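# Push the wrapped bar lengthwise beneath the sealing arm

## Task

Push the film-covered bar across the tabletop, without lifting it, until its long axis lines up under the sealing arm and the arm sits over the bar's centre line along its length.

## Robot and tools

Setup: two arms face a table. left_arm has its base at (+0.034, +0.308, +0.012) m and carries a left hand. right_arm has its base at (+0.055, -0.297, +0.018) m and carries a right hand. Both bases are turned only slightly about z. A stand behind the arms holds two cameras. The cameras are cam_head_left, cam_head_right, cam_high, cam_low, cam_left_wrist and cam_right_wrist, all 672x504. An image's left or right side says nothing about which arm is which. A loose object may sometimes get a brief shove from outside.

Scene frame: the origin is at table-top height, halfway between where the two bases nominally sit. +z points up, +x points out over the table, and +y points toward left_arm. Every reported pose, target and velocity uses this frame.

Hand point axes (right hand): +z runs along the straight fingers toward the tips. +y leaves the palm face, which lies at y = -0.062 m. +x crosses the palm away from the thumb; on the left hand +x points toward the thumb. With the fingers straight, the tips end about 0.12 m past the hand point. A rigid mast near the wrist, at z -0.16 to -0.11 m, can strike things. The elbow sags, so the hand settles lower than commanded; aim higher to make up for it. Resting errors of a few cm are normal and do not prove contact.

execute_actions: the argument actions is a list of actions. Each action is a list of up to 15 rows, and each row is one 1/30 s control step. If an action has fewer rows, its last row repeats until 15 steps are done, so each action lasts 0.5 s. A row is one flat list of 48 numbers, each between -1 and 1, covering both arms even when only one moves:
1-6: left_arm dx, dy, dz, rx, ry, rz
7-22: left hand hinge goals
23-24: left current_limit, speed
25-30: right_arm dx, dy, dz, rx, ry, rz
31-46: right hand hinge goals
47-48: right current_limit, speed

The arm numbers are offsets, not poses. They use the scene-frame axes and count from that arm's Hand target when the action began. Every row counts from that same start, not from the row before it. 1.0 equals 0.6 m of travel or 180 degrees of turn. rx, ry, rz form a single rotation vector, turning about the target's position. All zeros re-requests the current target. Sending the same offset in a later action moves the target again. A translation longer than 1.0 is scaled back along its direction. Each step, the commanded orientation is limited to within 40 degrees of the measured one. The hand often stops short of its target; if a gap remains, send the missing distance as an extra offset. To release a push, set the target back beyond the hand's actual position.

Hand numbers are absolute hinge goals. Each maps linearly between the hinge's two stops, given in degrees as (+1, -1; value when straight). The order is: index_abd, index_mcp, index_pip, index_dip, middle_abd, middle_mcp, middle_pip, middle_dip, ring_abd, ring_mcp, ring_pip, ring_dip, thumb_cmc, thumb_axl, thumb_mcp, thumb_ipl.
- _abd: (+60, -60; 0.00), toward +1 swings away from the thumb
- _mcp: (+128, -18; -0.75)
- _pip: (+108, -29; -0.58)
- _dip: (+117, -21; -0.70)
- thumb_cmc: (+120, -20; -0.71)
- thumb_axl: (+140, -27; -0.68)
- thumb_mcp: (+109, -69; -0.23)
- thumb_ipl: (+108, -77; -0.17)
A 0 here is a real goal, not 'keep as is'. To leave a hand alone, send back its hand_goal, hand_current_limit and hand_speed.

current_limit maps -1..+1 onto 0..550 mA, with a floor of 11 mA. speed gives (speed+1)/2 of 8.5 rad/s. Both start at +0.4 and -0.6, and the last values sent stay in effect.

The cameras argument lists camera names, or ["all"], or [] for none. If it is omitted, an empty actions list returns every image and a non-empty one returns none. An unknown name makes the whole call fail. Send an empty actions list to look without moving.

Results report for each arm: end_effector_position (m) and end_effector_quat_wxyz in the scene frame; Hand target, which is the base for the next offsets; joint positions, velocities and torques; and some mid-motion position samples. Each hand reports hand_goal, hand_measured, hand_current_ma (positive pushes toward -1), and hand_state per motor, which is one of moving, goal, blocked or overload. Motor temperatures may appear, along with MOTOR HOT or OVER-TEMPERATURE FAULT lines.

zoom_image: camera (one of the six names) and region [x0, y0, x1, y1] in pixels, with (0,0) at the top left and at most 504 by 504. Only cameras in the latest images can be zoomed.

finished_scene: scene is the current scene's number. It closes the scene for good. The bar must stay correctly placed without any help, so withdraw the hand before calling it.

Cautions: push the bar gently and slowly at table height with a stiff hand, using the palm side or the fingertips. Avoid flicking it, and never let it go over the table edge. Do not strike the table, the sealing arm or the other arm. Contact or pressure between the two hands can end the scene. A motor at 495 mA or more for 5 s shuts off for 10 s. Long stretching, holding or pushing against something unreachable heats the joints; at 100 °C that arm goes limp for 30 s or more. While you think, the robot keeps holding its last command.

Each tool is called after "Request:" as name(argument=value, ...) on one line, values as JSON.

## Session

Request:
execute_actions(actions=[], cameras=["cam_high","cam_head_left","cam_head_right"])

Request:
zoom_image(camera="cam_high", region=[200, 140, 500, 360])

Request:
zoom_image(camera="cam_head_left", region=[180, 120, 440, 315])

Scene clock: 0.00 s.
left_arm: end_effector_position=(+0.4113, +0.0825, +0.2108) hand_goal=(+0.000, -0.754, -0.576, -0.696, +0.000, -0.754, -0.576, -0.696, +0.000, -0.754, -0.576, -0.696, -0.714, -0.678, -0.226, -0.168) hand_measured=(+0.000, -0.754, -0.576, -0.696, +0.000, -0.754, -0.576, -0.696, +0.000, -0.754, -0.576, -0.696, -0.714, -0.678, -0.226, -0.168) hand_current_ma=(+0, +0, +0, +0, +0, +0, +0, +0, +0, +0, +0, +0, +0, +0, +0, +0) hand_state=(goal, goal, goal, goal, goal, goal, goal, goal, goal, goal, goal, goal, goal, goal, goal, goal) hand_current_limit=0.40 hand_speed=-0.60 end_effector_quat_wxyz=(-0.117, +0.909, +0.399, -0.020) | right_arm: end_effector_position=(+0.1805, +0.0238, +0.2646) hand_goal=(+0.000, -0.754, -0.576, -0.696, +0.000, -0.754, -0.576, -0.696, +0.000, -0.754, -0.576, -0.696, -0.714, -0.678, -0.226, -0.168) hand_measured=(+0.000, -0.754, -0.576, -0.696, +0.000, -0.754, -0.576, -0.696, +0.000, -0.754, -0.576, -0.696, -0.714, -0.678, -0.226, -0.168) hand_current_ma=(+0, +0, +0, +0, +0, +0, +0, +0, +0, +0, +0, +0, +0, +0, +0, +0) hand_state=(goal, goal, goal, goal, goal, goal, goal, goal, goal, goal, goal, goal, goal, goal, goal, goal) hand_current_limit=0.40 hand_speed=-0.60 end_effector_quat_wxyz=(+0.408, -0.021, +0.898, +0.166)
Joint positions: left_arm=[-0.571 1.414 1.264 -1.642 -0.09 0.136] | right_arm=[1.532 0.7 0.572 -0.974 0.815 -0.245]
Joint velocities: within noise
Joint torques (N m): no reading
Motor temperatures (°C): left_arm=[35 32 35 34 34 32] | right_arm=[37 37 34 36 36 32]
Heat: left arm: hottest waist 35 °C; right arm: hottest waist 37 °C.
Hand target: left_arm +0.4170, +0.0786, +0.2221; -0.106, +0.910, +0.400, -0.013 | right_arm +0.1803, +0.0281, +0.2770; +0.408, -0.016, +0.896, +0.177
Images, in order (width x height): cam_head_left 672x504, cam_head_right 672x504, cam_high 672x504.

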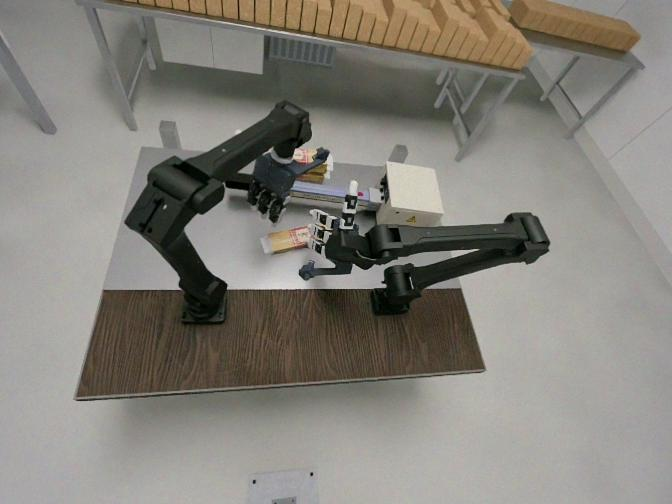

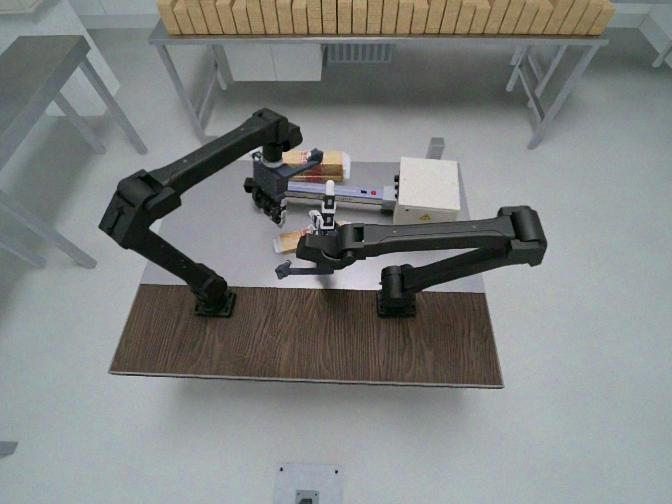

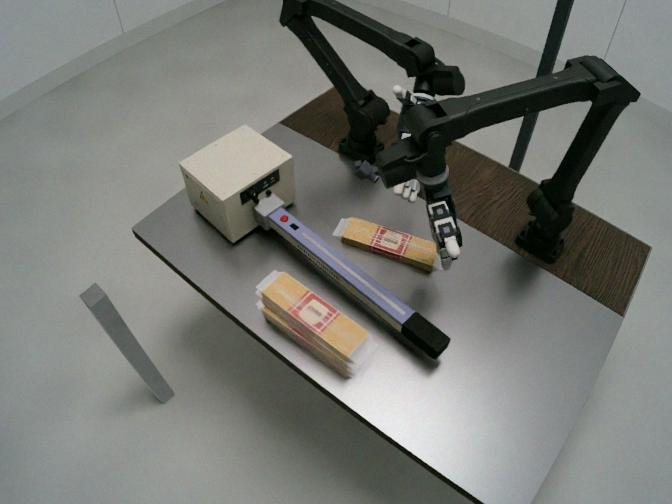

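Scaled by 1.680 from the camera's 672x504 image, which has a finer 960x720 frame.

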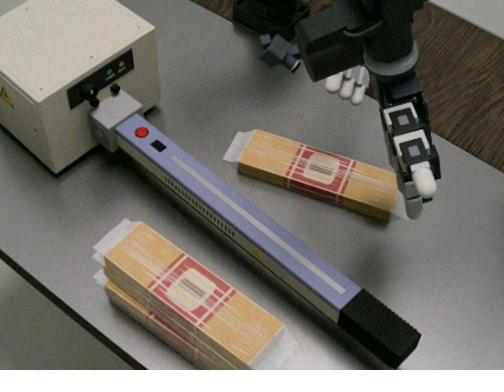

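Scaled by 1.938 from the camera's 672x504 image, which has a finer 960x720 frame.

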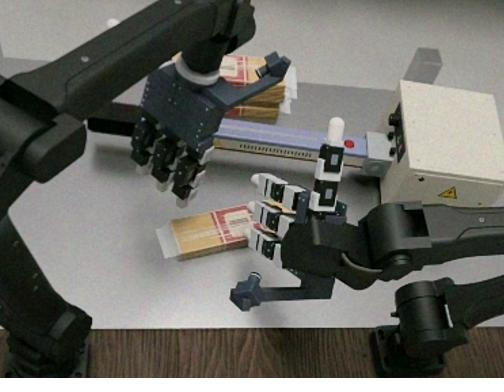

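Request:
execute_actions(actions=[[[0,0,0.02,0,0,0,0,-0.754,-0.576,-0.696,0,-0.754,-0.576,-0.696,0,-0.754,-0.576,-0.696,-0.714,-0.678,-0.226,-0.168,0.4,-0.6,0,-0.12,0.04,0,0,0,0,-0.754,-0.576,-0.696,0,-0.754,-0.576,-0.696,0,-0.754,-0.576,-0.696,-0.714,-0.678,-0.226,-0.168,0.4,-0.6]],[[-0.065,-0.0135,0.0127,-0.0268,-0.0487,0.0353,0,-0.754,-0.576,-0.696,0,-0.754,-0.576,-0.696,0,-0.754,-0.576,-0.696,-0.714,-0.678,-0.226,-0.168,0.4,-0.6,0,-0.12,0.04,0,0,0,0,-0.754,-0.576,-0.696,0,-0.754,-0.576,-0.696,0,-0.754,-0.576,-0.696,-0.714,-0.678,-0.226,-0.168,0.4,-0.6]],[[-0.065,-0.0135,0.0127,-0.0268,-0.0487,0.0353,0,-0.754,-0.576,-0.696,0,-0.754,-0.576,-0.696,0,-0.754,-0.576,-0.696,-0.714,-0.678,-0.226,-0.168,0.4,-0.6,0,-0.12,0.04,0,0,0,0,-0.754,-0.576,-0.696,0,-0.754,-0.576,-0.696,0,-0.754,-0.576,-0.696,-0.714,-0.678,-0.226,-0.168,0.4,-0.6]],[[-0.065,-0.0135,0.0127,-0.0268,-0.0487,0.0353,0,-0.754,-0.576,-0.696,0,-0.754,-0.576,-0.696,0,-0.754,-0.576,-0.696,-0.714,-0.678,-0.226,-0.168,0.4,-0.6,0,0,0,0,0,0,0,-0.754,-0.576,-0.696,0,-0.754,-0.576,-0.696,0,-0.754,-0.576,-0.696,-0.714,-0.678,-0.226,-0.168,0.4,-0.6]],[[-0.065,-0.0135,0.0127,-0.0268,-0.0487,0.0353,0,-0.754,-0.576,-0.696,0,-0.754,-0.576,-0.696,0,-0.754,-0.576,-0.696,-0.714,-0.678,-0.226,-0.168,0.4,-0.6,0,0,0,0,0,0,0,-0.754,-0.576,-0.696,0,-0.754,-0.576,-0.696,0,-0.754,-0.576,-0.696,-0.714,-0.678,-0.226,-0.168,0.4,-0.6]]], cameras=["cam_high","cam_head_left"])

Scene clock: 13.80 s.
left_arm: end_effector_position=(+0.2617, +0.0515, +0.2643) hand_goal=(+0.000, -0.754, -0.576, -0.696, +0.000, -0.754, -0.576, -0.696, +0.000, -0.754, -0.576, -0.696, -0.714, -0.678, -0.226, -0.168) hand_measured=(+0.000, -0.754, -0.576, -0.696, +0.000, -0.756, -0.576, -0.696, +0.000, -0.756, -0.576, -0.696, -0.716, -0.678, -0.224, -0.168) hand_current_ma=(+0, -1, -1, +0, +0, -1, -1, +0, +0, -2, -1, +0, -2, +1, +5, +0) hand_state=(goal, goal, goal, goal, goal, goal, goal, goal, goal, goal, goal, goal, goal, goal, goal, goal) hand_current_limit=0.40 hand_speed=-0.60 end_effector_quat_wxyz=(+0.169, +0.770, +0.591, +0.171) | right_arm: end_effector_position=(+0.1819, -0.1820, +0.3289) hand_goal=(+0.000, -0.754, -0.576, -0.696, +0.000, -0.754, -0.576, -0.696, +0.000, -0.754, -0.576, -0.696, -0.714, -0.678, -0.226, -0.168) hand_measured=(+0.000, -0.754, -0.576, -0.696, +0.002, -0.754, -0.576, -0.696, +0.000, -0.754, -0.576, -0.696, -0.716, -0.678, -0.224, -0.168) hand_current_ma=(+4, -4, -3, +0, +5, -2, -3, +0, +4, -2, -3, +0, -8, +4, +8, +2) hand_state=(goal, goal, goal, goal, goal, goal, goal, goal, goal, goal, goal, goal, goal, goal, goal, goal) hand_current_limit=0.40 hand_speed=-0.60 end_effector_quat_wxyz=(+0.410, -0.018, +0.898, +0.157)
Joint positions: left_arm=[-1.269 0.967 0.854 -1.256 -0.444 -0.987] | right_arm=[1.415 0.021 0.682 -1.683 0.766 -0.377]
Joint torques (N m): left_arm=[-1.49 -2.14 9.25 1.32 -0.72 -0.08] | right_arm=[0.09 3.96 11.69 1.29 0.67 0.1]
Heat: left arm: hottest elbow 38 °C; right arm: hottest elbow 38 °C.
Hand target: left_arm +0.2610, +0.0462, +0.2646; +0.174, +0.769, +0.592, +0.170 | right_arm +0.1803, -0.1878, +0.3492; +0.408, -0.016, +0.896, +0.177
Off the commanded pose: left_arm 0.005 m, 1 deg | right_arm 0.021 m, 2 deg.
joint sent to its limit (right arm) — joint 4 (wrist pitch), lower limit. The joint targets still meet the commanded pose.
Step readings (end_effector_position of left_arm | right_arm):
0: (+0.4113, +0.0825, +0.2108) | (+0.1805, +0.0238, +0.2646)
1: (+0.4113, +0.0825, +0.2108) | (+0.1805, +0.0237, +0.2648)
2: (+0.4113, +0.0825, +0.2108) | (+0.1803, +0.0218, +0.2652)
4: (+0.4107, +0.0829, +0.2108) | (+0.1808, +0.0105, +0.2702)
8: (+0.4087, +0.0843, +0.2105) | (+0.1845, -0.0203, +0.2943)
15: (+0.4078, +0.0849, +0.2104) | (+0.1839, -0.0423, +0.2957)
16: (+0.4077, +0.0848, +0.2105) | (+0.1835, -0.0432, +0.2945)
17: (+0.4074, +0.0841, +0.2115) | (+0.1832, -0.0463, +0.2934)
19: (+0.4034, +0.0808, +0.2141) | (+0.1831, -0.0587, +0.2926)
23: (+0.3810, +0.0739, +0.2283) | (+0.1871, -0.0915, +0.3024)
30: (+0.3759, +0.0711, +0.2465) | (+0.1854, -0.1116, +0.3011)
31: (+0.3759, +0.0716, +0.2450) | (+0.1849, -0.1124, +0.3007)
32: (+0.3752, +0.0717, +0.2429) | (+0.1843, -0.1149, +0.3003)
34: (+0.3677, +0.0708, +0.2365) | (+0.1846, -0.1271, +0.3019)
38: (+0.3403, +0.0645, +0.2334) | (+0.1882, -0.1607, +0.3207)
45: (+0.3376, +0.0633, +0.2490) | (+0.1854, -0.1816, +0.3345)
46: (+0.3379, +0.0639, +0.2488) | (+0.1850, -0.1820, +0.3333)
47: (+0.3380, +0.0645, +0.2486) | (+0.1846, -0.1823, +0.3324)
49: (+0.3307, +0.0627, +0.2463) | (+0.1835, -0.1823, +0.3309)
53: (+0.3031, +0.0549, +0.2457) | (+0.1821, -0.1819, +0.3294)
60: (+0.2994, +0.0552, +0.2560) | (+0.1819, -0.1820, +0.3289)
61: (+0.2996, +0.0559, +0.2564) | (+0.1819, -0.1820, +0.3289)
62: (+0.3002, +0.0571, +0.2579) | (+0.1819, -0.1820, +0.3289)
64: (+0.2929, +0.0547, +0.2587) | (+0.1819, -0.1820, +0.3289)
68: (+0.2664, +0.0447, +0.2578) | (+0.1819, -0.1820, +0.3289)
75: (+0.2612, +0.0476, +0.2644) | (+0.1819, -0.1820, +0.3289)
Images, in order (width x height): cam_head_left 672x504, cam_high 672x504.

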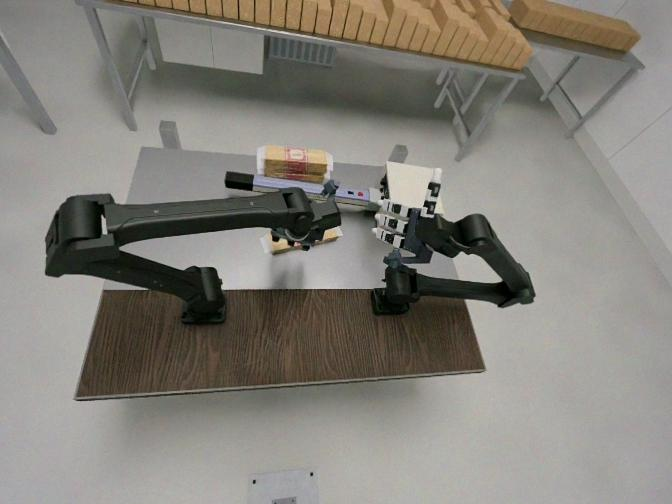

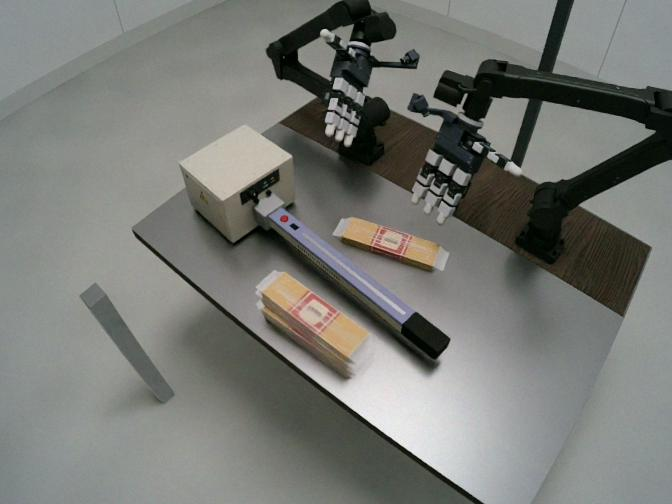

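Request:
execute_actions(actions=[[[-0.055,-0.0135,0,-0.0268,-0.0487,0.0353,0,-0.754,-0.576,-0.696,0,-0.754,-0.576,-0.696,0,-0.754,-0.576,-0.696,-0.714,-0.678,-0.226,-0.168,0.4,-0.6,0.003,0.01,-0.034,0,0,0,0,-0.754,-0.576,-0.696,0,-0.754,-0.576,-0.696,0,-0.754,-0.576,-0.696,-0.714,-0.678,-0.226,-0.168,0.4,-0.6]],[[-0.01,0,-0.07,0,0,0,0,-0.754,-0.576,-0.696,0,-0.754,-0.576,-0.696,0,-0.754,-0.576,-0.696,-0.714,-0.678,-0.226,-0.168,0.4,-0.6,0,0,0,0,0,0,0,-0.754,-0.576,-0.696,0,-0.754,-0.576,-0.696,0,-0.754,-0.576,-0.696,-0.714,-0.678,-0.226,-0.168,0.4,-0.6]],[[0,0,-0.07,0,0,0,0,-0.754,-0.576,-0.696,0,-0.754,-0.576,-0.696,0,-0.754,-0.576,-0.696,-0.714,-0.678,-0.226,-0.168,0.4,-0.6,0,0,0,0,0,0,0,-0.754,-0.576,-0.696,0,-0.754,-0.576,-0.696,0,-0.754,-0.576,-0.696,-0.714,-0.678,-0.226,-0.168,0.4,-0.6]]], cameras=["cam_high","cam_left_wrist"])

Request:
zoom_image(camera="cam_high", region=[320, 120, 500, 300])

Scene clock: 17.20 s.
left_arm: end_effector_position=(+0.2233, +0.0423, +0.1803) hand_goal=(+0.000, -0.754, -0.576, -0.696, +0.000, -0.754, -0.576, -0.696, +0.000, -0.754, -0.576, -0.696, -0.714, -0.678, -0.226, -0.168) hand_measured=(+0.000, -0.756, -0.576, -0.696, +0.000, -0.756, -0.576, -0.696, +0.000, -0.756, -0.576, -0.696, -0.718, -0.678, -0.224, -0.168) hand_current_ma=(+0, -4, -1, +0, +0, -4, -1, +0, +0, -4, -1, +0, -5, +1, +5, +0) hand_state=(goal, goal, goal, goal, goal, goal, goal, goal, goal, goal, goal, goal, goal, goal, goal, goal) hand_current_limit=0.40 hand_speed=-0.60 end_effector_quat_wxyz=(+0.234, +0.713, +0.624, +0.217) | right_arm: end_effector_position=(+0.1818, -0.1796, +0.3308) hand_goal=(+0.000, -0.754, -0.576, -0.696, +0.000, -0.754, -0.576, -0.696, +0.000, -0.754, -0.576, -0.696, -0.714, -0.678, -0.226, -0.168) hand_measured=(+0.000, -0.754, -0.576, -0.696, +0.002, -0.754, -0.576, -0.696, +0.000, -0.754, -0.576, -0.696, -0.716, -0.678, -0.224, -0.168) hand_current_ma=(+4, -4, -3, +0, +5, -2, -3, +0, +4, -2, -3, +0, -8, +4, +8, +2) hand_state=(goal, goal, goal, goal, goal, goal, goal, goal, goal, goal, goal, goal, goal, goal, goal, goal) hand_current_limit=0.40 hand_speed=-0.60 end_effector_quat_wxyz=(+0.411, -0.015, +0.895, +0.174)
Joint positions: left_arm=[-1.486 1.122 0.652 -0.981 -0.64 -1.341] | right_arm=[1.463 0.012 0.674 -1.683 0.787 -0.327]
Joint torques (N m): left_arm=[-1.26 -3.43 8.05 1.14 -0.9 -0.02] | right_arm=[0.21 4.42 7.79 0.87 0.84 0.11]
Heat: left arm: hottest elbow 38 °C; right arm: hottest elbow 38 °C.
Hand target: left_arm +0.2221, +0.0381, +0.1806; +0.241, +0.711, +0.625, +0.213 | right_arm +0.1822, -0.1818, +0.3287; +0.408, -0.016, +0.896, +0.177
Off the commanded pose: left_arm 0.004 m, 1 deg | right_arm 0.003 m, 0 deg.
joint sent to its limit (right arm) — joint 4 (wrist pitch), lower limit. The joint targets still meet the commanded pose.
Step readings (end_effector_position of left_arm | right_arm):
0: (+0.2617, +0.0515, +0.2643) | (+0.1819, -0.1820, +0.3289)
1: (+0.2619, +0.0518, +0.2649) | (+0.1819, -0.1820, +0.3289)
2: (+0.2622, +0.0526, +0.2678) | (+0.1819, -0.1819, +0.3290)
4: (+0.2560, +0.0495, +0.2722) | (+0.1819, -0.1817, +0.3296)
8: (+0.2327, +0.0380, +0.2696) | (+0.1814, -0.1814, +0.3305)
15: (+0.2289, +0.0384, +0.2641) | (+0.1815, -0.1800, +0.3295)
16: (+0.2290, +0.0388, +0.2635) | (+0.1815, -0.1799, +0.3298)
17: (+0.2289, +0.0392, +0.2616) | (+0.1815, -0.1798, +0.3300)
19: (+0.2279, +0.0399, +0.2538) | (+0.1814, -0.1796, +0.3303)
23: (+0.2245, +0.0437, +0.2307) | (+0.1815, -0.1795, +0.3305)
30: (+0.2239, +0.0426, +0.2219) | (+0.1818, -0.1796, +0.3307)
31: (+0.2239, +0.0425, +0.2216) | (+0.1818, -0.1796, +0.3308)
32: (+0.2240, +0.0418, +0.2201) | (+0.1818, -0.1796, +0.3308)
34: (+0.2238, +0.0411, +0.2124) | (+0.1818, -0.1796, +0.3308)
38: (+0.2232, +0.0448, +0.1898) | (+0.1818, -0.1796, +0.3308)
45: (+0.2233, +0.0430, +0.1803) | (+0.1818, -0.1796, +0.3308)
Images, in order (width x height): cam_high 672x504, cam_left_wrist 672x504.

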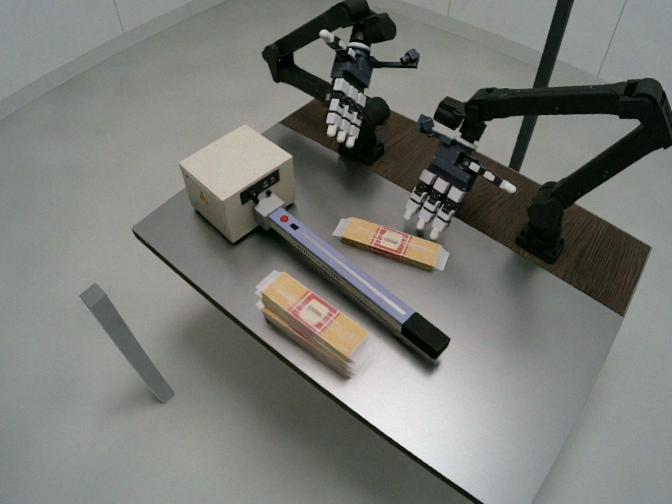

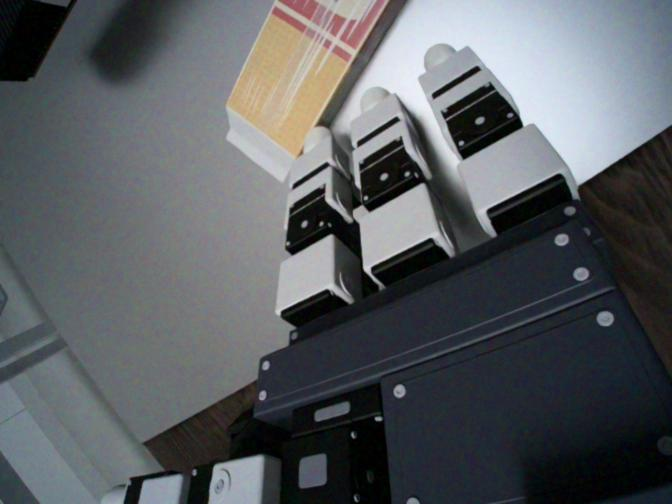

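Scaled by 2.800 from the camera's 672x504 image, which has a finer 960x720 frame.

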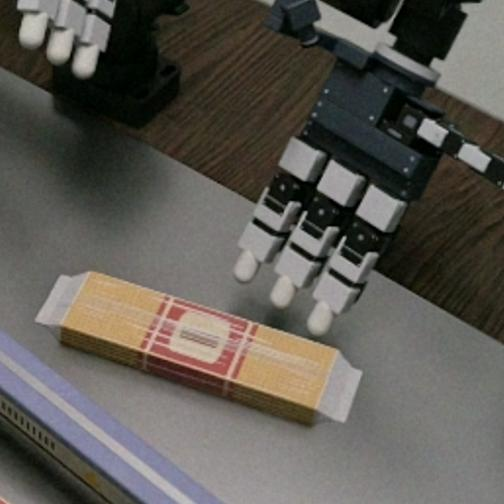

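Request:
execute_actions(actions=[[[0,0,-0.025,0,0,0,0,-0.754,-0.576,-0.696,0,-0.754,-0.576,-0.696,0,-0.754,-0.576,-0.696,-0.714,-0.678,-0.226,-0.168,0.4,-0.6,0,0,0,0,0,0,0,-0.754,-0.576,-0.696,0,-0.754,-0.576,-0.696,0,-0.754,-0.576,-0.696,-0.714,-0.678,-0.226,-0.168,0.4,-0.6]]], cameras=["cam_high","cam_low"])

Request:
zoom_image(camera="cam_high", region=[370, 170, 470, 270])

Request:
zoom_image(camera="cam_low", region=[250, 180, 500, 340])

Scene clock: 19.17 s.
left_arm: end_effector_position=(+0.2234, +0.0411, +0.1673) hand_goal=(+0.000, -0.754, -0.576, -0.696, +0.000, -0.754, -0.576, -0.696, +0.000, -0.754, -0.576, -0.696, -0.714, -0.678, -0.226, -0.168) hand_measured=(+0.000, -0.756, -0.576, -0.696, +0.000, -0.756, -0.576, -0.696, +0.000, -0.756, -0.576, -0.696, -0.718, -0.678, -0.224, -0.168) hand_current_ma=(+0, -4, -1, +0, +0, -4, -1, +0, +0, -4, -1, +0, -5, +1, +5, +0) hand_state=(goal, goal, goal, goal, goal, goal, goal, goal, goal, goal, goal, goal, goal, goal, goal, goal) hand_current_limit=0.40 hand_speed=-0.60 end_effector_quat_wxyz=(+0.236, +0.712, +0.625, +0.215) | right_arm: end_effector_position=(+0.1818, -0.1796, +0.3308) hand_goal=(+0.000, -0.754, -0.576, -0.696, +0.000, -0.754, -0.576, -0.696, +0.000, -0.754, -0.576, -0.696, -0.714, -0.678, -0.226, -0.168) hand_measured=(+0.000, -0.754, -0.576, -0.696, +0.002, -0.754, -0.576, -0.696, +0.000, -0.754, -0.576, -0.696, -0.716, -0.678, -0.224, -0.168) hand_current_ma=(+4, -4, -3, +0, +5, -2, -3, +0, +4, -2, -3, +0, -8, +4, +8, +2) hand_state=(goal, goal, goal, goal, goal, goal, goal, goal, goal, goal, goal, goal, goal, goal, goal, goal) hand_current_limit=0.40 hand_speed=-0.60 end_effector_quat_wxyz=(+0.411, -0.015, +0.895, +0.174)
Joint positions: left_arm=[-1.486 1.145 0.629 -0.928 -0.64 -1.341] | right_arm=[1.463 0.012 0.674 -1.683 0.787 -0.327]
Joint torques (N m): left_arm=[-1.2 -3.19 7.56 1.33 -0.91 -0.02] | right_arm=[-0.44 3.78 8.01 1.02 0.85 0.12]
Heat: left arm: hottest elbow 38 °C; right arm: hottest elbow 38 °C.
Hand target: left_arm +0.2221, +0.0380, +0.1656; +0.241, +0.711, +0.625, +0.213 | right_arm +0.1822, -0.1818, +0.3287; +0.408, -0.016, +0.896, +0.177
Off the commanded pose: left_arm 0.004 m, 1 deg | right_arm 0.003 m, 0 deg.
joint sent to its limit (right arm) — joint 4 (wrist pitch), lower limit. The joint targets still meet the commanded pose.
Step readings (end_effector_position of left_arm | right_arm):
0: (+0.2233, +0.0423, +0.1803) | (+0.1818, -0.1796, +0.3308)
1: (+0.2233, +0.0421, +0.1804) | (+0.1818, -0.1796, +0.3308)
2: (+0.2233, +0.0418, +0.1799) | (+0.1818, -0.1796, +0.3308)
4: (+0.2234, +0.0408, +0.1777) | (+0.1818, -0.1796, +0.3308)
8: (+0.2234, +0.0413, +0.1708) | (+0.1818, -0.1796, +0.3308)
15: (+0.2234, +0.0414, +0.1672) | (+0.1818, -0.1796, +0.3308)
Images, in order (width x height): cam_high 672x504, cam_low 672x504.

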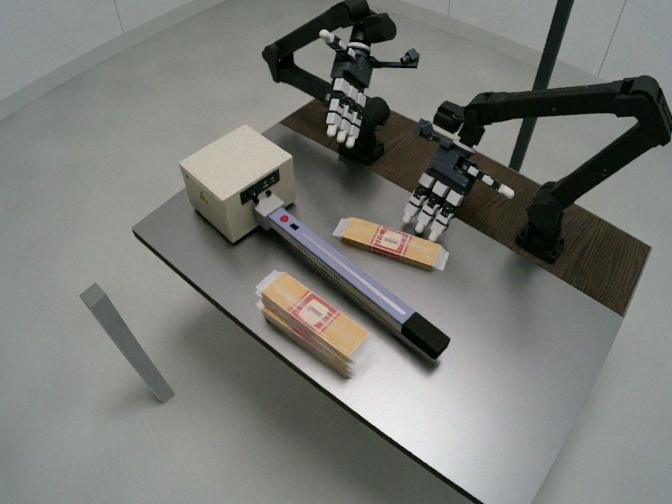

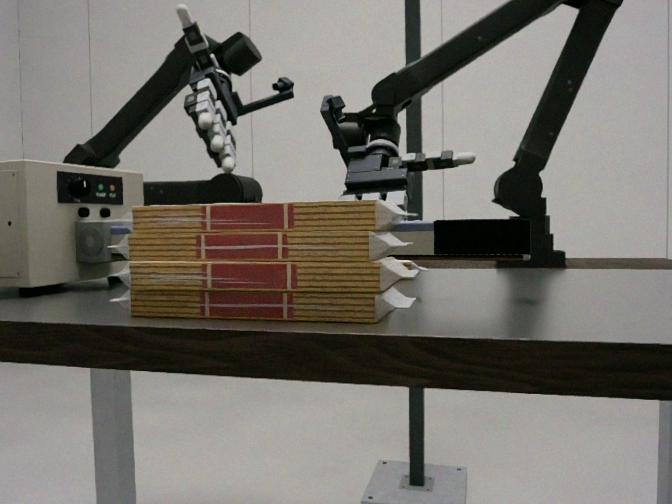

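Scaled by 5.040 from the camera's 672x504 image, which has a finer 960x720 frame.

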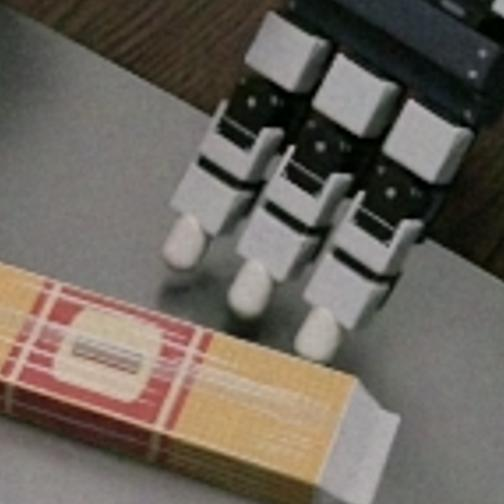

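Scaled by 2.016 from the camera's 672x504 image, which has a finer 960x720 frame.

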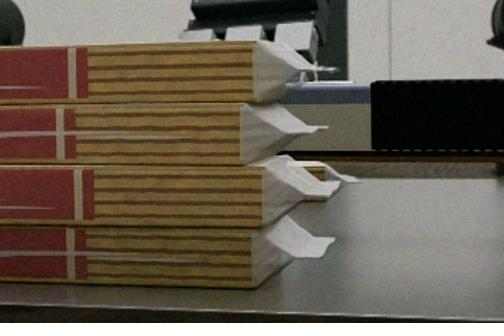

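Request:
execute_actions(actions=[[[0,0,-0.008,0,0,0,0,-0.754,-0.576,-0.696,0,-0.754,-0.576,-0.696,0,-0.754,-0.576,-0.696,-0.714,-0.678,-0.226,-0.168,0.4,-0.6,0,0,0,0,0,0,0,-0.754,-0.576,-0.696,0,-0.754,-0.576,-0.696,0,-0.754,-0.576,-0.696,-0.714,-0.678,-0.226,-0.168,0.4,-0.6]]], cameras=["cam_high", "cam_head_left"])

Scene clock: 23.47 s.
left_arm: end_effector_position=(+0.2234, +0.0408, +0.1632) hand_goal=(+0.000, -0.754, -0.576, -0.696, +0.000, -0.754, -0.576, -0.696, +0.000, -0.754, -0.576, -0.696, -0.714, -0.678, -0.226, -0.168) hand_measured=(+0.000, -0.756, -0.576, -0.696, +0.000, -0.756, -0.576, -0.696, +0.000, -0.756, -0.576, -0.696, -0.718, -0.678, -0.224, -0.168) hand_current_ma=(+0, -4, -1, +0, +0, -4, -1, +0, +0, -4, -1, +0, -5, +1, +5, +0) hand_state=(goal, goal, goal, goal, goal, goal, goal, goal, goal, goal, goal, goal, goal, goal, goal, goal) hand_current_limit=0.40 hand_speed=-0.60 end_effector_quat_wxyz=(+0.237, +0.712, +0.625, +0.215) | right_arm: end_effector_position=(+0.1818, -0.1796, +0.3308) hand_goal=(+0.000, -0.754, -0.576, -0.696, +0.000, -0.754, -0.576, -0.696, +0.000, -0.754, -0.576, -0.696, -0.714, -0.678, -0.226, -0.168) hand_measured=(+0.000, -0.754, -0.576, -0.696, +0.002, -0.754, -0.576, -0.696, +0.000, -0.754, -0.576, -0.696, -0.716, -0.678, -0.224, -0.168) hand_current_ma=(+4, -4, -3, +0, +5, -2, -3, +0, +4, -2, -3, +0, -8, +4, +8, +2) hand_state=(goal, goal, goal, goal, goal, goal, goal, goal, goal, goal, goal, goal, goal, goal, goal, goal) hand_current_limit=0.40 hand_speed=-0.60 end_effector_quat_wxyz=(+0.411, -0.015, +0.895, +0.174)
Joint positions: left_arm=[-1.486 1.152 0.622 -0.911 -0.64 -1.341] | right_arm=[1.463 0.012 0.674 -1.683 0.787 -0.327]
Joint torques (N m): left_arm=[-1.32 -3.31 7.38 1.24 -0.91 -0.02] | right_arm=[-0.38 4.37 7.9 1.03 0.83 0.21]
Motor temperatures (°C): left_arm=[35 33 38 34 35 32] | right_arm=[37 37 39 36 37 32]
Heat: left arm: hottest elbow 38 °C; right arm: hottest elbow 39 °C.
Hand target: left_arm +0.2221, +0.0381, +0.1607; +0.241, +0.711, +0.625, +0.213 | right_arm +0.1822, -0.1818, +0.3287; +0.408, -0.016, +0.896, +0.177
Off the commanded pose: left_arm 0.004 m, 0 deg | right_arm 0.003 m, 0 deg.
joint sent to its limit (right arm) — joint 4 (wrist pitch), lower limit. The joint targets still meet the commanded pose.
Step readings (end_effector_position of left_arm | right_arm):
0: (+0.2234, +0.0411, +0.1673) | (+0.1818, -0.1796, +0.3308)
1: (+0.2234, +0.0411, +0.1673) | (+0.1818, -0.1796, +0.3308)
2: (+0.2234, +0.0411, +0.1672) | (+0.1818, -0.1796, +0.3308)
4: (+0.2234, +0.0406, +0.1665) | (+0.1818, -0.1796, +0.3308)
8: (+0.2234, +0.0406, +0.1645) | (+0.1818, -0.1796, +0.3308)
15: (+0.2234, +0.0409, +0.1632) | (+0.1818, -0.1796, +0.3308)
Images, in order (width x height): cam_head_left 672x504, cam_high 672x504.

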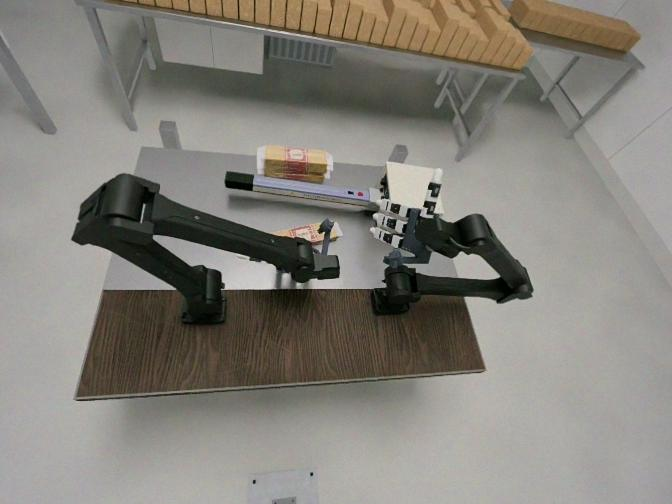

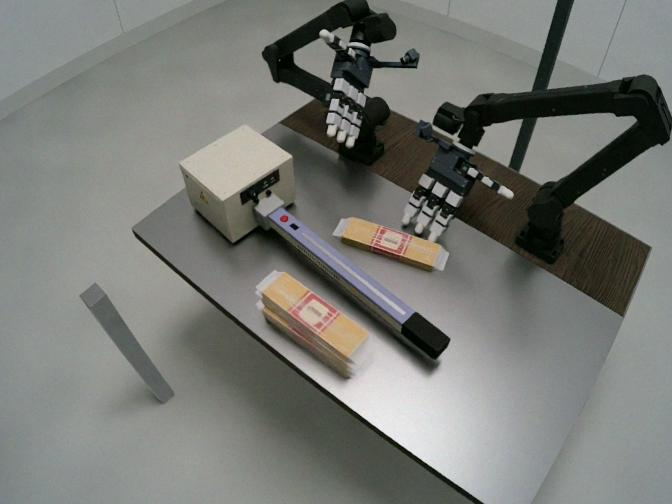

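Request:
execute_actions(actions=[[[0.033,-0.004,-0.002,0,0,0,0,-0.754,-0.576,-0.696,0,-0.754,-0.576,-0.696,0,-0.754,-0.576,-0.696,-0.714,-0.678,-0.226,-0.168,0.4,-0.6,0,0,0,0,0,0,0,-0.754,-0.576,-0.696,0,-0.754,-0.576,-0.696,0,-0.754,-0.576,-0.696,-0.714,-0.678,-0.226,-0.168,0.4,-0.6]],[[0.033,-0.004,0,0,0,0,0,-0.754,-0.576,-0.696,0,-0.754,-0.576,-0.696,0,-0.754,-0.576,-0.696,-0.714,-0.678,-0.226,-0.168,0.4,-0.6,0,0,0,0,0,0,0,-0.754,-0.576,-0.696,0,-0.754,-0.576,-0.696,0,-0.754,-0.576,-0.696,-0.714,-0.678,-0.226,-0.168,0.4,-0.6]],[[0.033,-0.004,0,0,0,0,0,-0.754,-0.576,-0.696,0,-0.754,-0.576,-0.696,0,-0.754,-0.576,-0.696,-0.714,-0.678,-0.226,-0.168,0.4,-0.6,0,0,0,0,0,0,0,-0.754,-0.576,-0.696,0,-0.754,-0.576,-0.696,0,-0.754,-0.576,-0.696,-0.714,-0.678,-0.226,-0.168,0.4,-0.6]]], cameras=["cam_high"])

Request:
zoom_image(camera="cam_high", region=[250, 150, 500, 350])

Scene clock: 26.93 s.
left_arm: end_effector_position=(+0.2777, +0.0360, +0.1589) hand_goal=(+0.000, -0.754, -0.576, -0.696, +0.000, -0.754, -0.576, -0.696, +0.000, -0.754, -0.576, -0.696, -0.714, -0.678, -0.226, -0.168) hand_measured=(+0.000, -0.766, -0.582, -0.698, +0.000, -0.758, -0.576, -0.696, -0.004, -0.756, -0.576, -0.696, -0.718, -0.678, -0.224, -0.168) hand_current_ma=(+0, -27, -9, -1, +0, -5, -1, +0, -5, -3, -1, +0, -5, +1, +5, +0) hand_state=(goal, goal, goal, goal, goal, goal, goal, goal, goal, goal, goal, goal, goal, goal, goal, goal) hand_current_limit=0.40 hand_speed=-0.60 end_effector_quat_wxyz=(+0.235, +0.712, +0.625, +0.215) | right_arm: end_effector_position=(+0.1818, -0.1796, +0.3308) hand_goal=(+0.000, -0.754, -0.576, -0.696, +0.000, -0.754, -0.576, -0.696, +0.000, -0.754, -0.576, -0.696, -0.714, -0.678, -0.226, -0.168) hand_measured=(+0.000, -0.754, -0.576, -0.696, +0.002, -0.754, -0.576, -0.696, +0.000, -0.754, -0.576, -0.696, -0.716, -0.678, -0.224, -0.168) hand_current_ma=(+4, -4, -3, +0, +5, -2, -3, +0, +4, -2, -3, +0, -8, +4, +8, +2) hand_state=(goal, goal, goal, goal, goal, goal, goal, goal, goal, goal, goal, goal, goal, goal, goal, goal) hand_current_limit=0.40 hand_speed=-0.60 end_effector_quat_wxyz=(+0.411, -0.015, +0.895, +0.174)
Joint positions: left_arm=[-1.294 1.175 0.621 -0.755 -0.601 -1.109] | right_arm=[1.463 0.012 0.674 -1.683 0.787 -0.327]
Joint torques (N m): left_arm=[-0.09 -3.66 8.36 1.78 -0.72 0.14] | right_arm=[-0.15 4.31 7.84 1.1 0.86 0.14]
Heat: left arm: hottest elbow 38 °C; right arm: hottest elbow 39 °C.
Hand target: left_arm +0.2815, +0.0308, +0.1596; +0.241, +0.711, +0.625, +0.213 | right_arm +0.1822, -0.1818, +0.3287; +0.408, -0.016, +0.896, +0.177
Off the commanded pose: left_arm 0.006 m, 1 deg | right_arm 0.003 m, 0 deg.
joint sent to its limit (right arm) — joint 4 (wrist pitch), lower limit. The joint targets still meet the commanded pose.
Step readings (end_effector_position of left_arm | right_arm):
0: (+0.2234, +0.0408, +0.1632) | (+0.1818, -0.1796, +0.3308)
1: (+0.2234, +0.0407, +0.1632) | (+0.1818, -0.1796, +0.3308)
2: (+0.2240, +0.0402, +0.1632) | (+0.1818, -0.1796, +0.3308)
4: (+0.2267, +0.0387, +0.1628) | (+0.1818, -0.1796, +0.3308)
8: (+0.2358, +0.0393, +0.1630) | (+0.1818, -0.1796, +0.3308)
15: (+0.2391, +0.0377, +0.1626) | (+0.1818, -0.1796, +0.3308)
16: (+0.2392, +0.0373, +0.1626) | (+0.1818, -0.1796, +0.3308)
17: (+0.2404, +0.0369, +0.1623) | (+0.1818, -0.1796, +0.3308)
19: (+0.2442, +0.0361, +0.1616) | (+0.1818, -0.1796, +0.3308)
23: (+0.2551, +0.0383, +0.1618) | (+0.1818, -0.1796, +0.3308)
30: (+0.2586, +0.0366, +0.1612) | (+0.1818, -0.1796, +0.3308)
31: (+0.2587, +0.0362, +0.1612) | (+0.1818, -0.1796, +0.3308)
32: (+0.2599, +0.0358, +0.1609) | (+0.1818, -0.1796, +0.3308)
34: (+0.2635, +0.0351, +0.1600) | (+0.1818, -0.1796, +0.3308)
38: (+0.2742, +0.0377, +0.1595) | (+0.1818, -0.1796, +0.3308)
45: (+0.2776, +0.0367, +0.1588) | (+0.1818, -0.1796, +0.3308)
Images, in order (width x height): cam_high 672x504.

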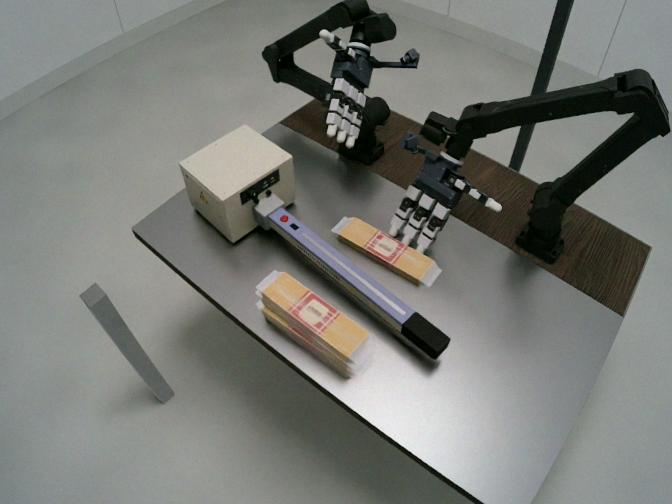

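Scaled by 2.016 from the camera's 672x504 image, which has a finer 960x720 frame.

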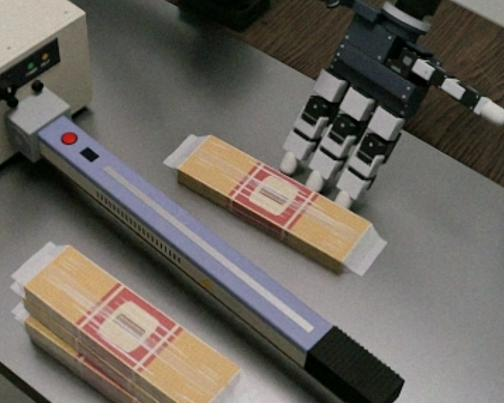

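Request:
execute_actions(actions=[[[0.033,-0.004,-0.002,0,0,0,0,-0.754,-0.576,-0.696,0,-0.754,-0.576,-0.696,0,-0.754,-0.576,-0.696,-0.714,-0.678,-0.226,-0.168,0.4,-0.6,0,0,0,0,0,0,0,-0.754,-0.576,-0.696,0,-0.754,-0.576,-0.696,0,-0.754,-0.576,-0.696,-0.714,-0.678,-0.226,-0.168,0.4,-0.6]],[[0.033,-0.004,0,0,0,0,0,-0.754,-0.576,-0.696,0,-0.754,-0.576,-0.696,0,-0.754,-0.576,-0.696,-0.714,-0.678,-0.226,-0.168,0.4,-0.6,0,0,0,0,0,0,0,-0.754,-0.576,-0.696,0,-0.754,-0.576,-0.696,0,-0.754,-0.576,-0.696,-0.714,-0.678,-0.226,-0.168,0.4,-0.6]],[[0.033,-0.004,0,0,0,0,0,-0.754,-0.576,-0.696,0,-0.754,-0.576,-0.696,0,-0.754,-0.576,-0.696,-0.714,-0.678,-0.226,-0.168,0.4,-0.6,0,0,0,0,0,0,0,-0.754,-0.576,-0.696,0,-0.754,-0.576,-0.696,0,-0.754,-0.576,-0.696,-0.714,-0.678,-0.226,-0.168,0.4,-0.6]]], cameras=["cam_high"])

Request:
zoom_image(camera="cam_high", region=[250, 150, 500, 350])

Scene clock: 30.60 s.
left_arm: end_effector_position=(+0.3288, +0.0310, +0.1581) hand_goal=(+0.000, -0.754, -0.576, -0.696, +0.000, -0.754, -0.576, -0.696, +0.000, -0.754, -0.576, -0.696, -0.714, -0.678, -0.226, -0.168) hand_measured=(-0.002, -0.766, -0.580, -0.698, +0.000, -0.764, -0.580, -0.696, -0.006, -0.756, -0.580, -0.702, -0.718, -0.678, -0.224, -0.168) hand_current_ma=(-3, -24, -8, -2, +0, -19, -5, +0, -8, -2, -7, -9, -5, +1, +5, +0) hand_state=(goal, goal, goal, goal, goal, goal, goal, goal, goal, goal, goal, goal, goal, goal, goal, goal) hand_current_limit=0.40 hand_speed=-0.60 end_effector_quat_wxyz=(+0.240, +0.715, +0.622, +0.211) | right_arm: end_effector_position=(+0.1818, -0.1796, +0.3308) hand_goal=(+0.000, -0.754, -0.576, -0.696, +0.000, -0.754, -0.576, -0.696, +0.000, -0.754, -0.576, -0.696, -0.714, -0.678, -0.226, -0.168) hand_measured=(+0.000, -0.754, -0.576, -0.696, +0.002, -0.754, -0.576, -0.696, +0.000, -0.754, -0.576, -0.696, -0.716, -0.678, -0.224, -0.168) hand_current_ma=(+4, -4, -3, +0, +5, -2, -3, +0, +4, -2, -3, +0, -8, +4, +8, +2) hand_state=(goal, goal, goal, goal, goal, goal, goal, goal, goal, goal, goal, goal, goal, goal, goal, goal) hand_current_limit=0.40 hand_speed=-0.60 end_effector_quat_wxyz=(+0.411, -0.015, +0.895, +0.174)
Joint positions: left_arm=[-1.13 1.213 0.639 -0.619 -0.543 -0.911] | right_arm=[1.463 0.012 0.674 -1.683 0.787 -0.327]
Joint torques (N m): left_arm=[1.2 -2.61 10.33 1.92 -0.63 0.16] | right_arm=[-0.09 4.25 8.2 0.87 0.87 0.12]
Heat: left arm: hottest elbow 38 °C; right arm: hottest elbow 39 °C.
Hand target: left_arm +0.3409, +0.0237, +0.1584; +0.241, +0.711, +0.625, +0.213 | right_arm +0.1822, -0.1818, +0.3287; +0.408, -0.016, +0.896, +0.177
Off the commanded pose: left_arm 0.014 m, 1 deg | right_arm 0.003 m, 0 deg.
joint sent to its limit (right arm) — joint 4 (wrist pitch), lower limit. The joint targets still meet the commanded pose.
Step readings (end_effector_position of left_arm | right_arm):
0: (+0.2777, +0.0359, +0.1589) | (+0.1818, -0.1796, +0.3308)
1: (+0.2779, +0.0359, +0.1589) | (+0.1818, -0.1796, +0.3308)
2: (+0.2789, +0.0357, +0.1587) | (+0.1818, -0.1796, +0.3308)
4: (+0.2825, +0.0351, +0.1581) | (+0.1818, -0.1796, +0.3308)
8: (+0.2920, +0.0367, +0.1577) | (+0.1818, -0.1796, +0.3308)
15: (+0.2942, +0.0352, +0.1580) | (+0.1818, -0.1796, +0.3308)
16: (+0.2944, +0.0350, +0.1578) | (+0.1818, -0.1796, +0.3308)
17: (+0.2949, +0.0346, +0.1576) | (+0.1818, -0.1796, +0.3308)
19: (+0.2977, +0.0338, +0.1576) | (+0.1818, -0.1796, +0.3308)
23: (+0.3067, +0.0349, +0.1576) | (+0.1818, -0.1796, +0.3308)
30: (+0.3099, +0.0343, +0.1576) | (+0.1818, -0.1796, +0.3308)
31: (+0.3100, +0.0341, +0.1575) | (+0.1818, -0.1796, +0.3308)
32: (+0.3106, +0.0338, +0.1574) | (+0.1818, -0.1796, +0.3308)
34: (+0.3140, +0.0325, +0.1581) | (+0.1818, -0.1796, +0.3308)
38: (+0.3249, +0.0329, +0.1579) | (+0.1818, -0.1796, +0.3308)
45: (+0.3288, +0.0314, +0.1581) | (+0.1818, -0.1796, +0.3308)
Images, in order (width x height): cam_high 672x504.

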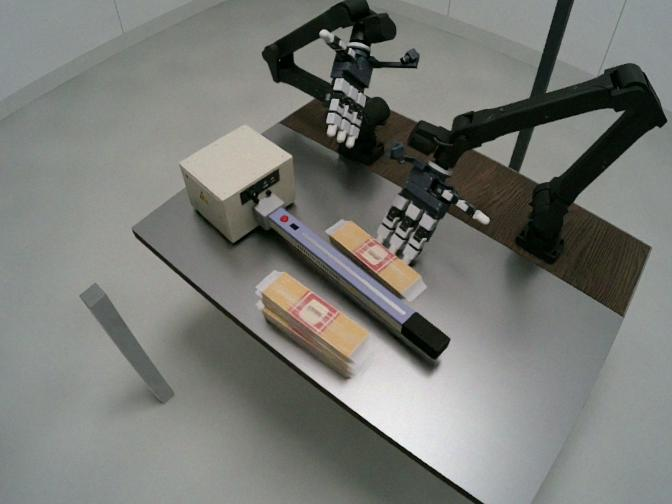

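Scaled by 2.016 from the camera's 672x504 image, which has a finer 960x720 frame.

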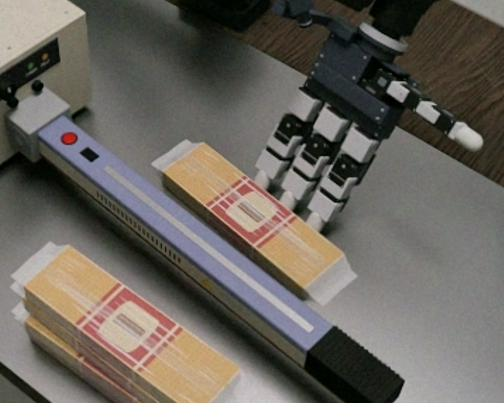

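Request:
zoom_image(camera="cam_high", region=[310, 205, 450, 315])

Request:
zoom_image(camera="cam_high", region=[260, 180, 470, 360])

Scaled by 3.600 from the camera's 672x504 image, which has a finer 960x720 frame.

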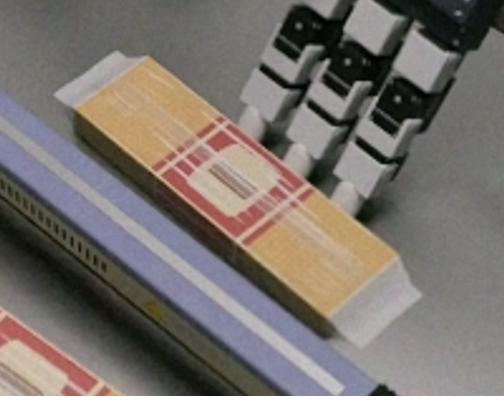

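Scaled by 2.400 from the camera's 672x504 image, which has a finer 960x720 frame.

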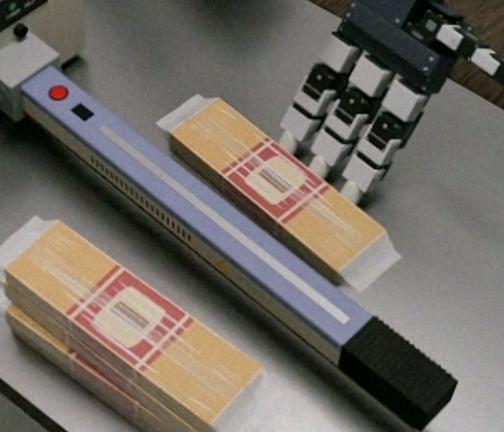

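Request:
execute_actions(actions=[[[0.033,-0.002,0,0,0,0,0,-0.754,-0.576,-0.696,0,-0.754,-0.576,-0.696,0,-0.754,-0.576,-0.696,-0.714,-0.678,-0.226,-0.168,0.4,-0.6,0,0,0,0,0,0,0,-0.754,-0.576,-0.696,0,-0.754,-0.576,-0.696,0,-0.754,-0.576,-0.696,-0.714,-0.678,-0.226,-0.168,0.4,-0.6]],[[0.033,-0.002,0,0,0,0,0,-0.754,-0.576,-0.696,0,-0.754,-0.576,-0.696,0,-0.754,-0.576,-0.696,-0.714,-0.678,-0.226,-0.168,0.4,-0.6,0,0,0,0,0,0,0,-0.754,-0.576,-0.696,0,-0.754,-0.576,-0.696,0,-0.754,-0.576,-0.696,-0.714,-0.678,-0.226,-0.168,0.4,-0.6]],[[0.033,-0.002,0,0,0,0,0,-0.754,-0.576,-0.696,0,-0.754,-0.576,-0.696,0,-0.754,-0.576,-0.696,-0.714,-0.678,-0.226,-0.168,0.4,-0.6,0,0,0,0,0,0,0,-0.754,-0.576,-0.696,0,-0.754,-0.576,-0.696,0,-0.754,-0.576,-0.696,-0.714,-0.678,-0.226,-0.168,0.4,-0.6]]], cameras=["cam_high"])

Request:
zoom_image(camera="cam_high", region=[280, 205, 440, 335])

Scene clock: 35.37 s.
left_arm: end_effector_position=(+0.3858, +0.0248, +0.1592) hand_goal=(+0.000, -0.754, -0.576, -0.696, +0.000, -0.754, -0.576, -0.696, +0.000, -0.754, -0.576, -0.696, -0.714, -0.678, -0.226, -0.168) hand_measured=(-0.002, -0.764, -0.580, -0.698, -0.002, -0.766, -0.580, -0.696, -0.002, -0.760, -0.584, -0.702, -0.718, -0.678, -0.224, -0.168) hand_current_ma=(-2, -21, -7, -3, -2, -25, -7, -1, -1, -13, -16, -12, -5, +1, +5, +0) hand_state=(goal, goal, goal, goal, goal, goal, goal, goal, goal, goal, goal, goal, goal, goal, goal, goal) hand_current_limit=0.40 hand_speed=-0.60 end_effector_quat_wxyz=(+0.242, +0.715, +0.622, +0.208) | right_arm: end_effector_position=(+0.1818, -0.1796, +0.3308) hand_goal=(+0.000, -0.754, -0.576, -0.696, +0.000, -0.754, -0.576, -0.696, +0.000, -0.754, -0.576, -0.696, -0.714, -0.678, -0.226, -0.168) hand_measured=(+0.000, -0.754, -0.576, -0.696, +0.002, -0.754, -0.576, -0.696, +0.000, -0.754, -0.576, -0.696, -0.716, -0.678, -0.224, -0.168) hand_current_ma=(+4, -4, -3, +0, +5, -2, -3, +0, +4, -2, -3, +0, -8, +4, +8, +2) hand_state=(goal, goal, goal, goal, goal, goal, goal, goal, goal, goal, goal, goal, goal, goal, goal, goal) hand_current_limit=0.40 hand_speed=-0.60 end_effector_quat_wxyz=(+0.411, -0.015, +0.895, +0.174)
Joint positions: left_arm=[-0.979 1.291 0.701 -0.521 -0.476 -0.752] | right_arm=[1.463 0.012 0.674 -1.683 0.787 -0.327]
Joint torques (N m): left_arm=[1.38 -3.49 10.48 2.04 -0.67 0.17] | right_arm=[-0.73 4.72 7.64 1.02 0.84 0.16]
Heat: left arm: hottest elbow 39 °C; right arm: hottest elbow 39 °C.
Hand target: left_arm +0.4002, +0.0200, +0.1584; +0.241, +0.711, +0.625, +0.213 | right_arm +0.1822, -0.1818, +0.3287; +0.408, -0.016, +0.896, +0.177
Off the commanded pose: left_arm 0.015 m, 1 deg | right_arm 0.003 m, 0 deg.
joint sent to its limit (right arm) — joint 4 (wrist pitch), lower limit. The joint targets still meet the commanded pose.
Step readings (end_effector_position of left_arm | right_arm):
0: (+0.3288, +0.0309, +0.1581) | (+0.1818, -0.1796, +0.3308)
1: (+0.3289, +0.0309, +0.1581) | (+0.1818, -0.1796, +0.3308)
2: (+0.3294, +0.0305, +0.1579) | (+0.1818, -0.1796, +0.3308)
4: (+0.3327, +0.0297, +0.1585) | (+0.1818, -0.1796, +0.3308)
8: (+0.3435, +0.0303, +0.1583) | (+0.1818, -0.1796, +0.3308)
15: (+0.3478, +0.0291, +0.1584) | (+0.1818, -0.1796, +0.3308)
16: (+0.3479, +0.0290, +0.1584) | (+0.1818, -0.1796, +0.3308)
17: (+0.3484, +0.0287, +0.1581) | (+0.1818, -0.1796, +0.3308)
19: (+0.3514, +0.0278, +0.1589) | (+0.1818, -0.1796, +0.3308)
23: (+0.3623, +0.0284, +0.1586) | (+0.1818, -0.1796, +0.3308)
30: (+0.3668, +0.0270, +0.1588) | (+0.1818, -0.1796, +0.3308)
31: (+0.3669, +0.0270, +0.1588) | (+0.1818, -0.1796, +0.3308)
32: (+0.3674, +0.0266, +0.1587) | (+0.1818, -0.1796, +0.3308)
34: (+0.3703, +0.0258, +0.1593) | (+0.1818, -0.1796, +0.3308)
38: (+0.3811, +0.0263, +0.1588) | (+0.1818, -0.1796, +0.3308)
45: (+0.3858, +0.0250, +0.1592) | (+0.1818, -0.1796, +0.3308)
Images, in order (width x height): cam_high 672x504.

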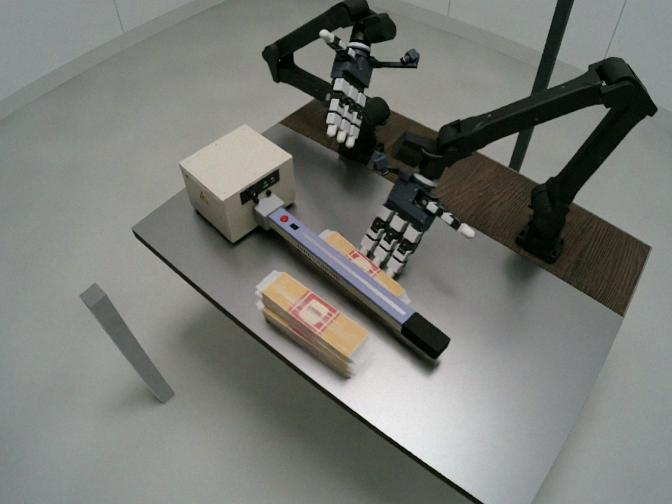

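Scaled by 3.150 from the camera's 672x504 image, which has a finer 960x720 frame.

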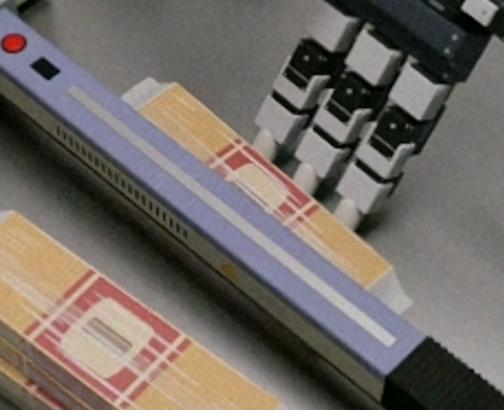

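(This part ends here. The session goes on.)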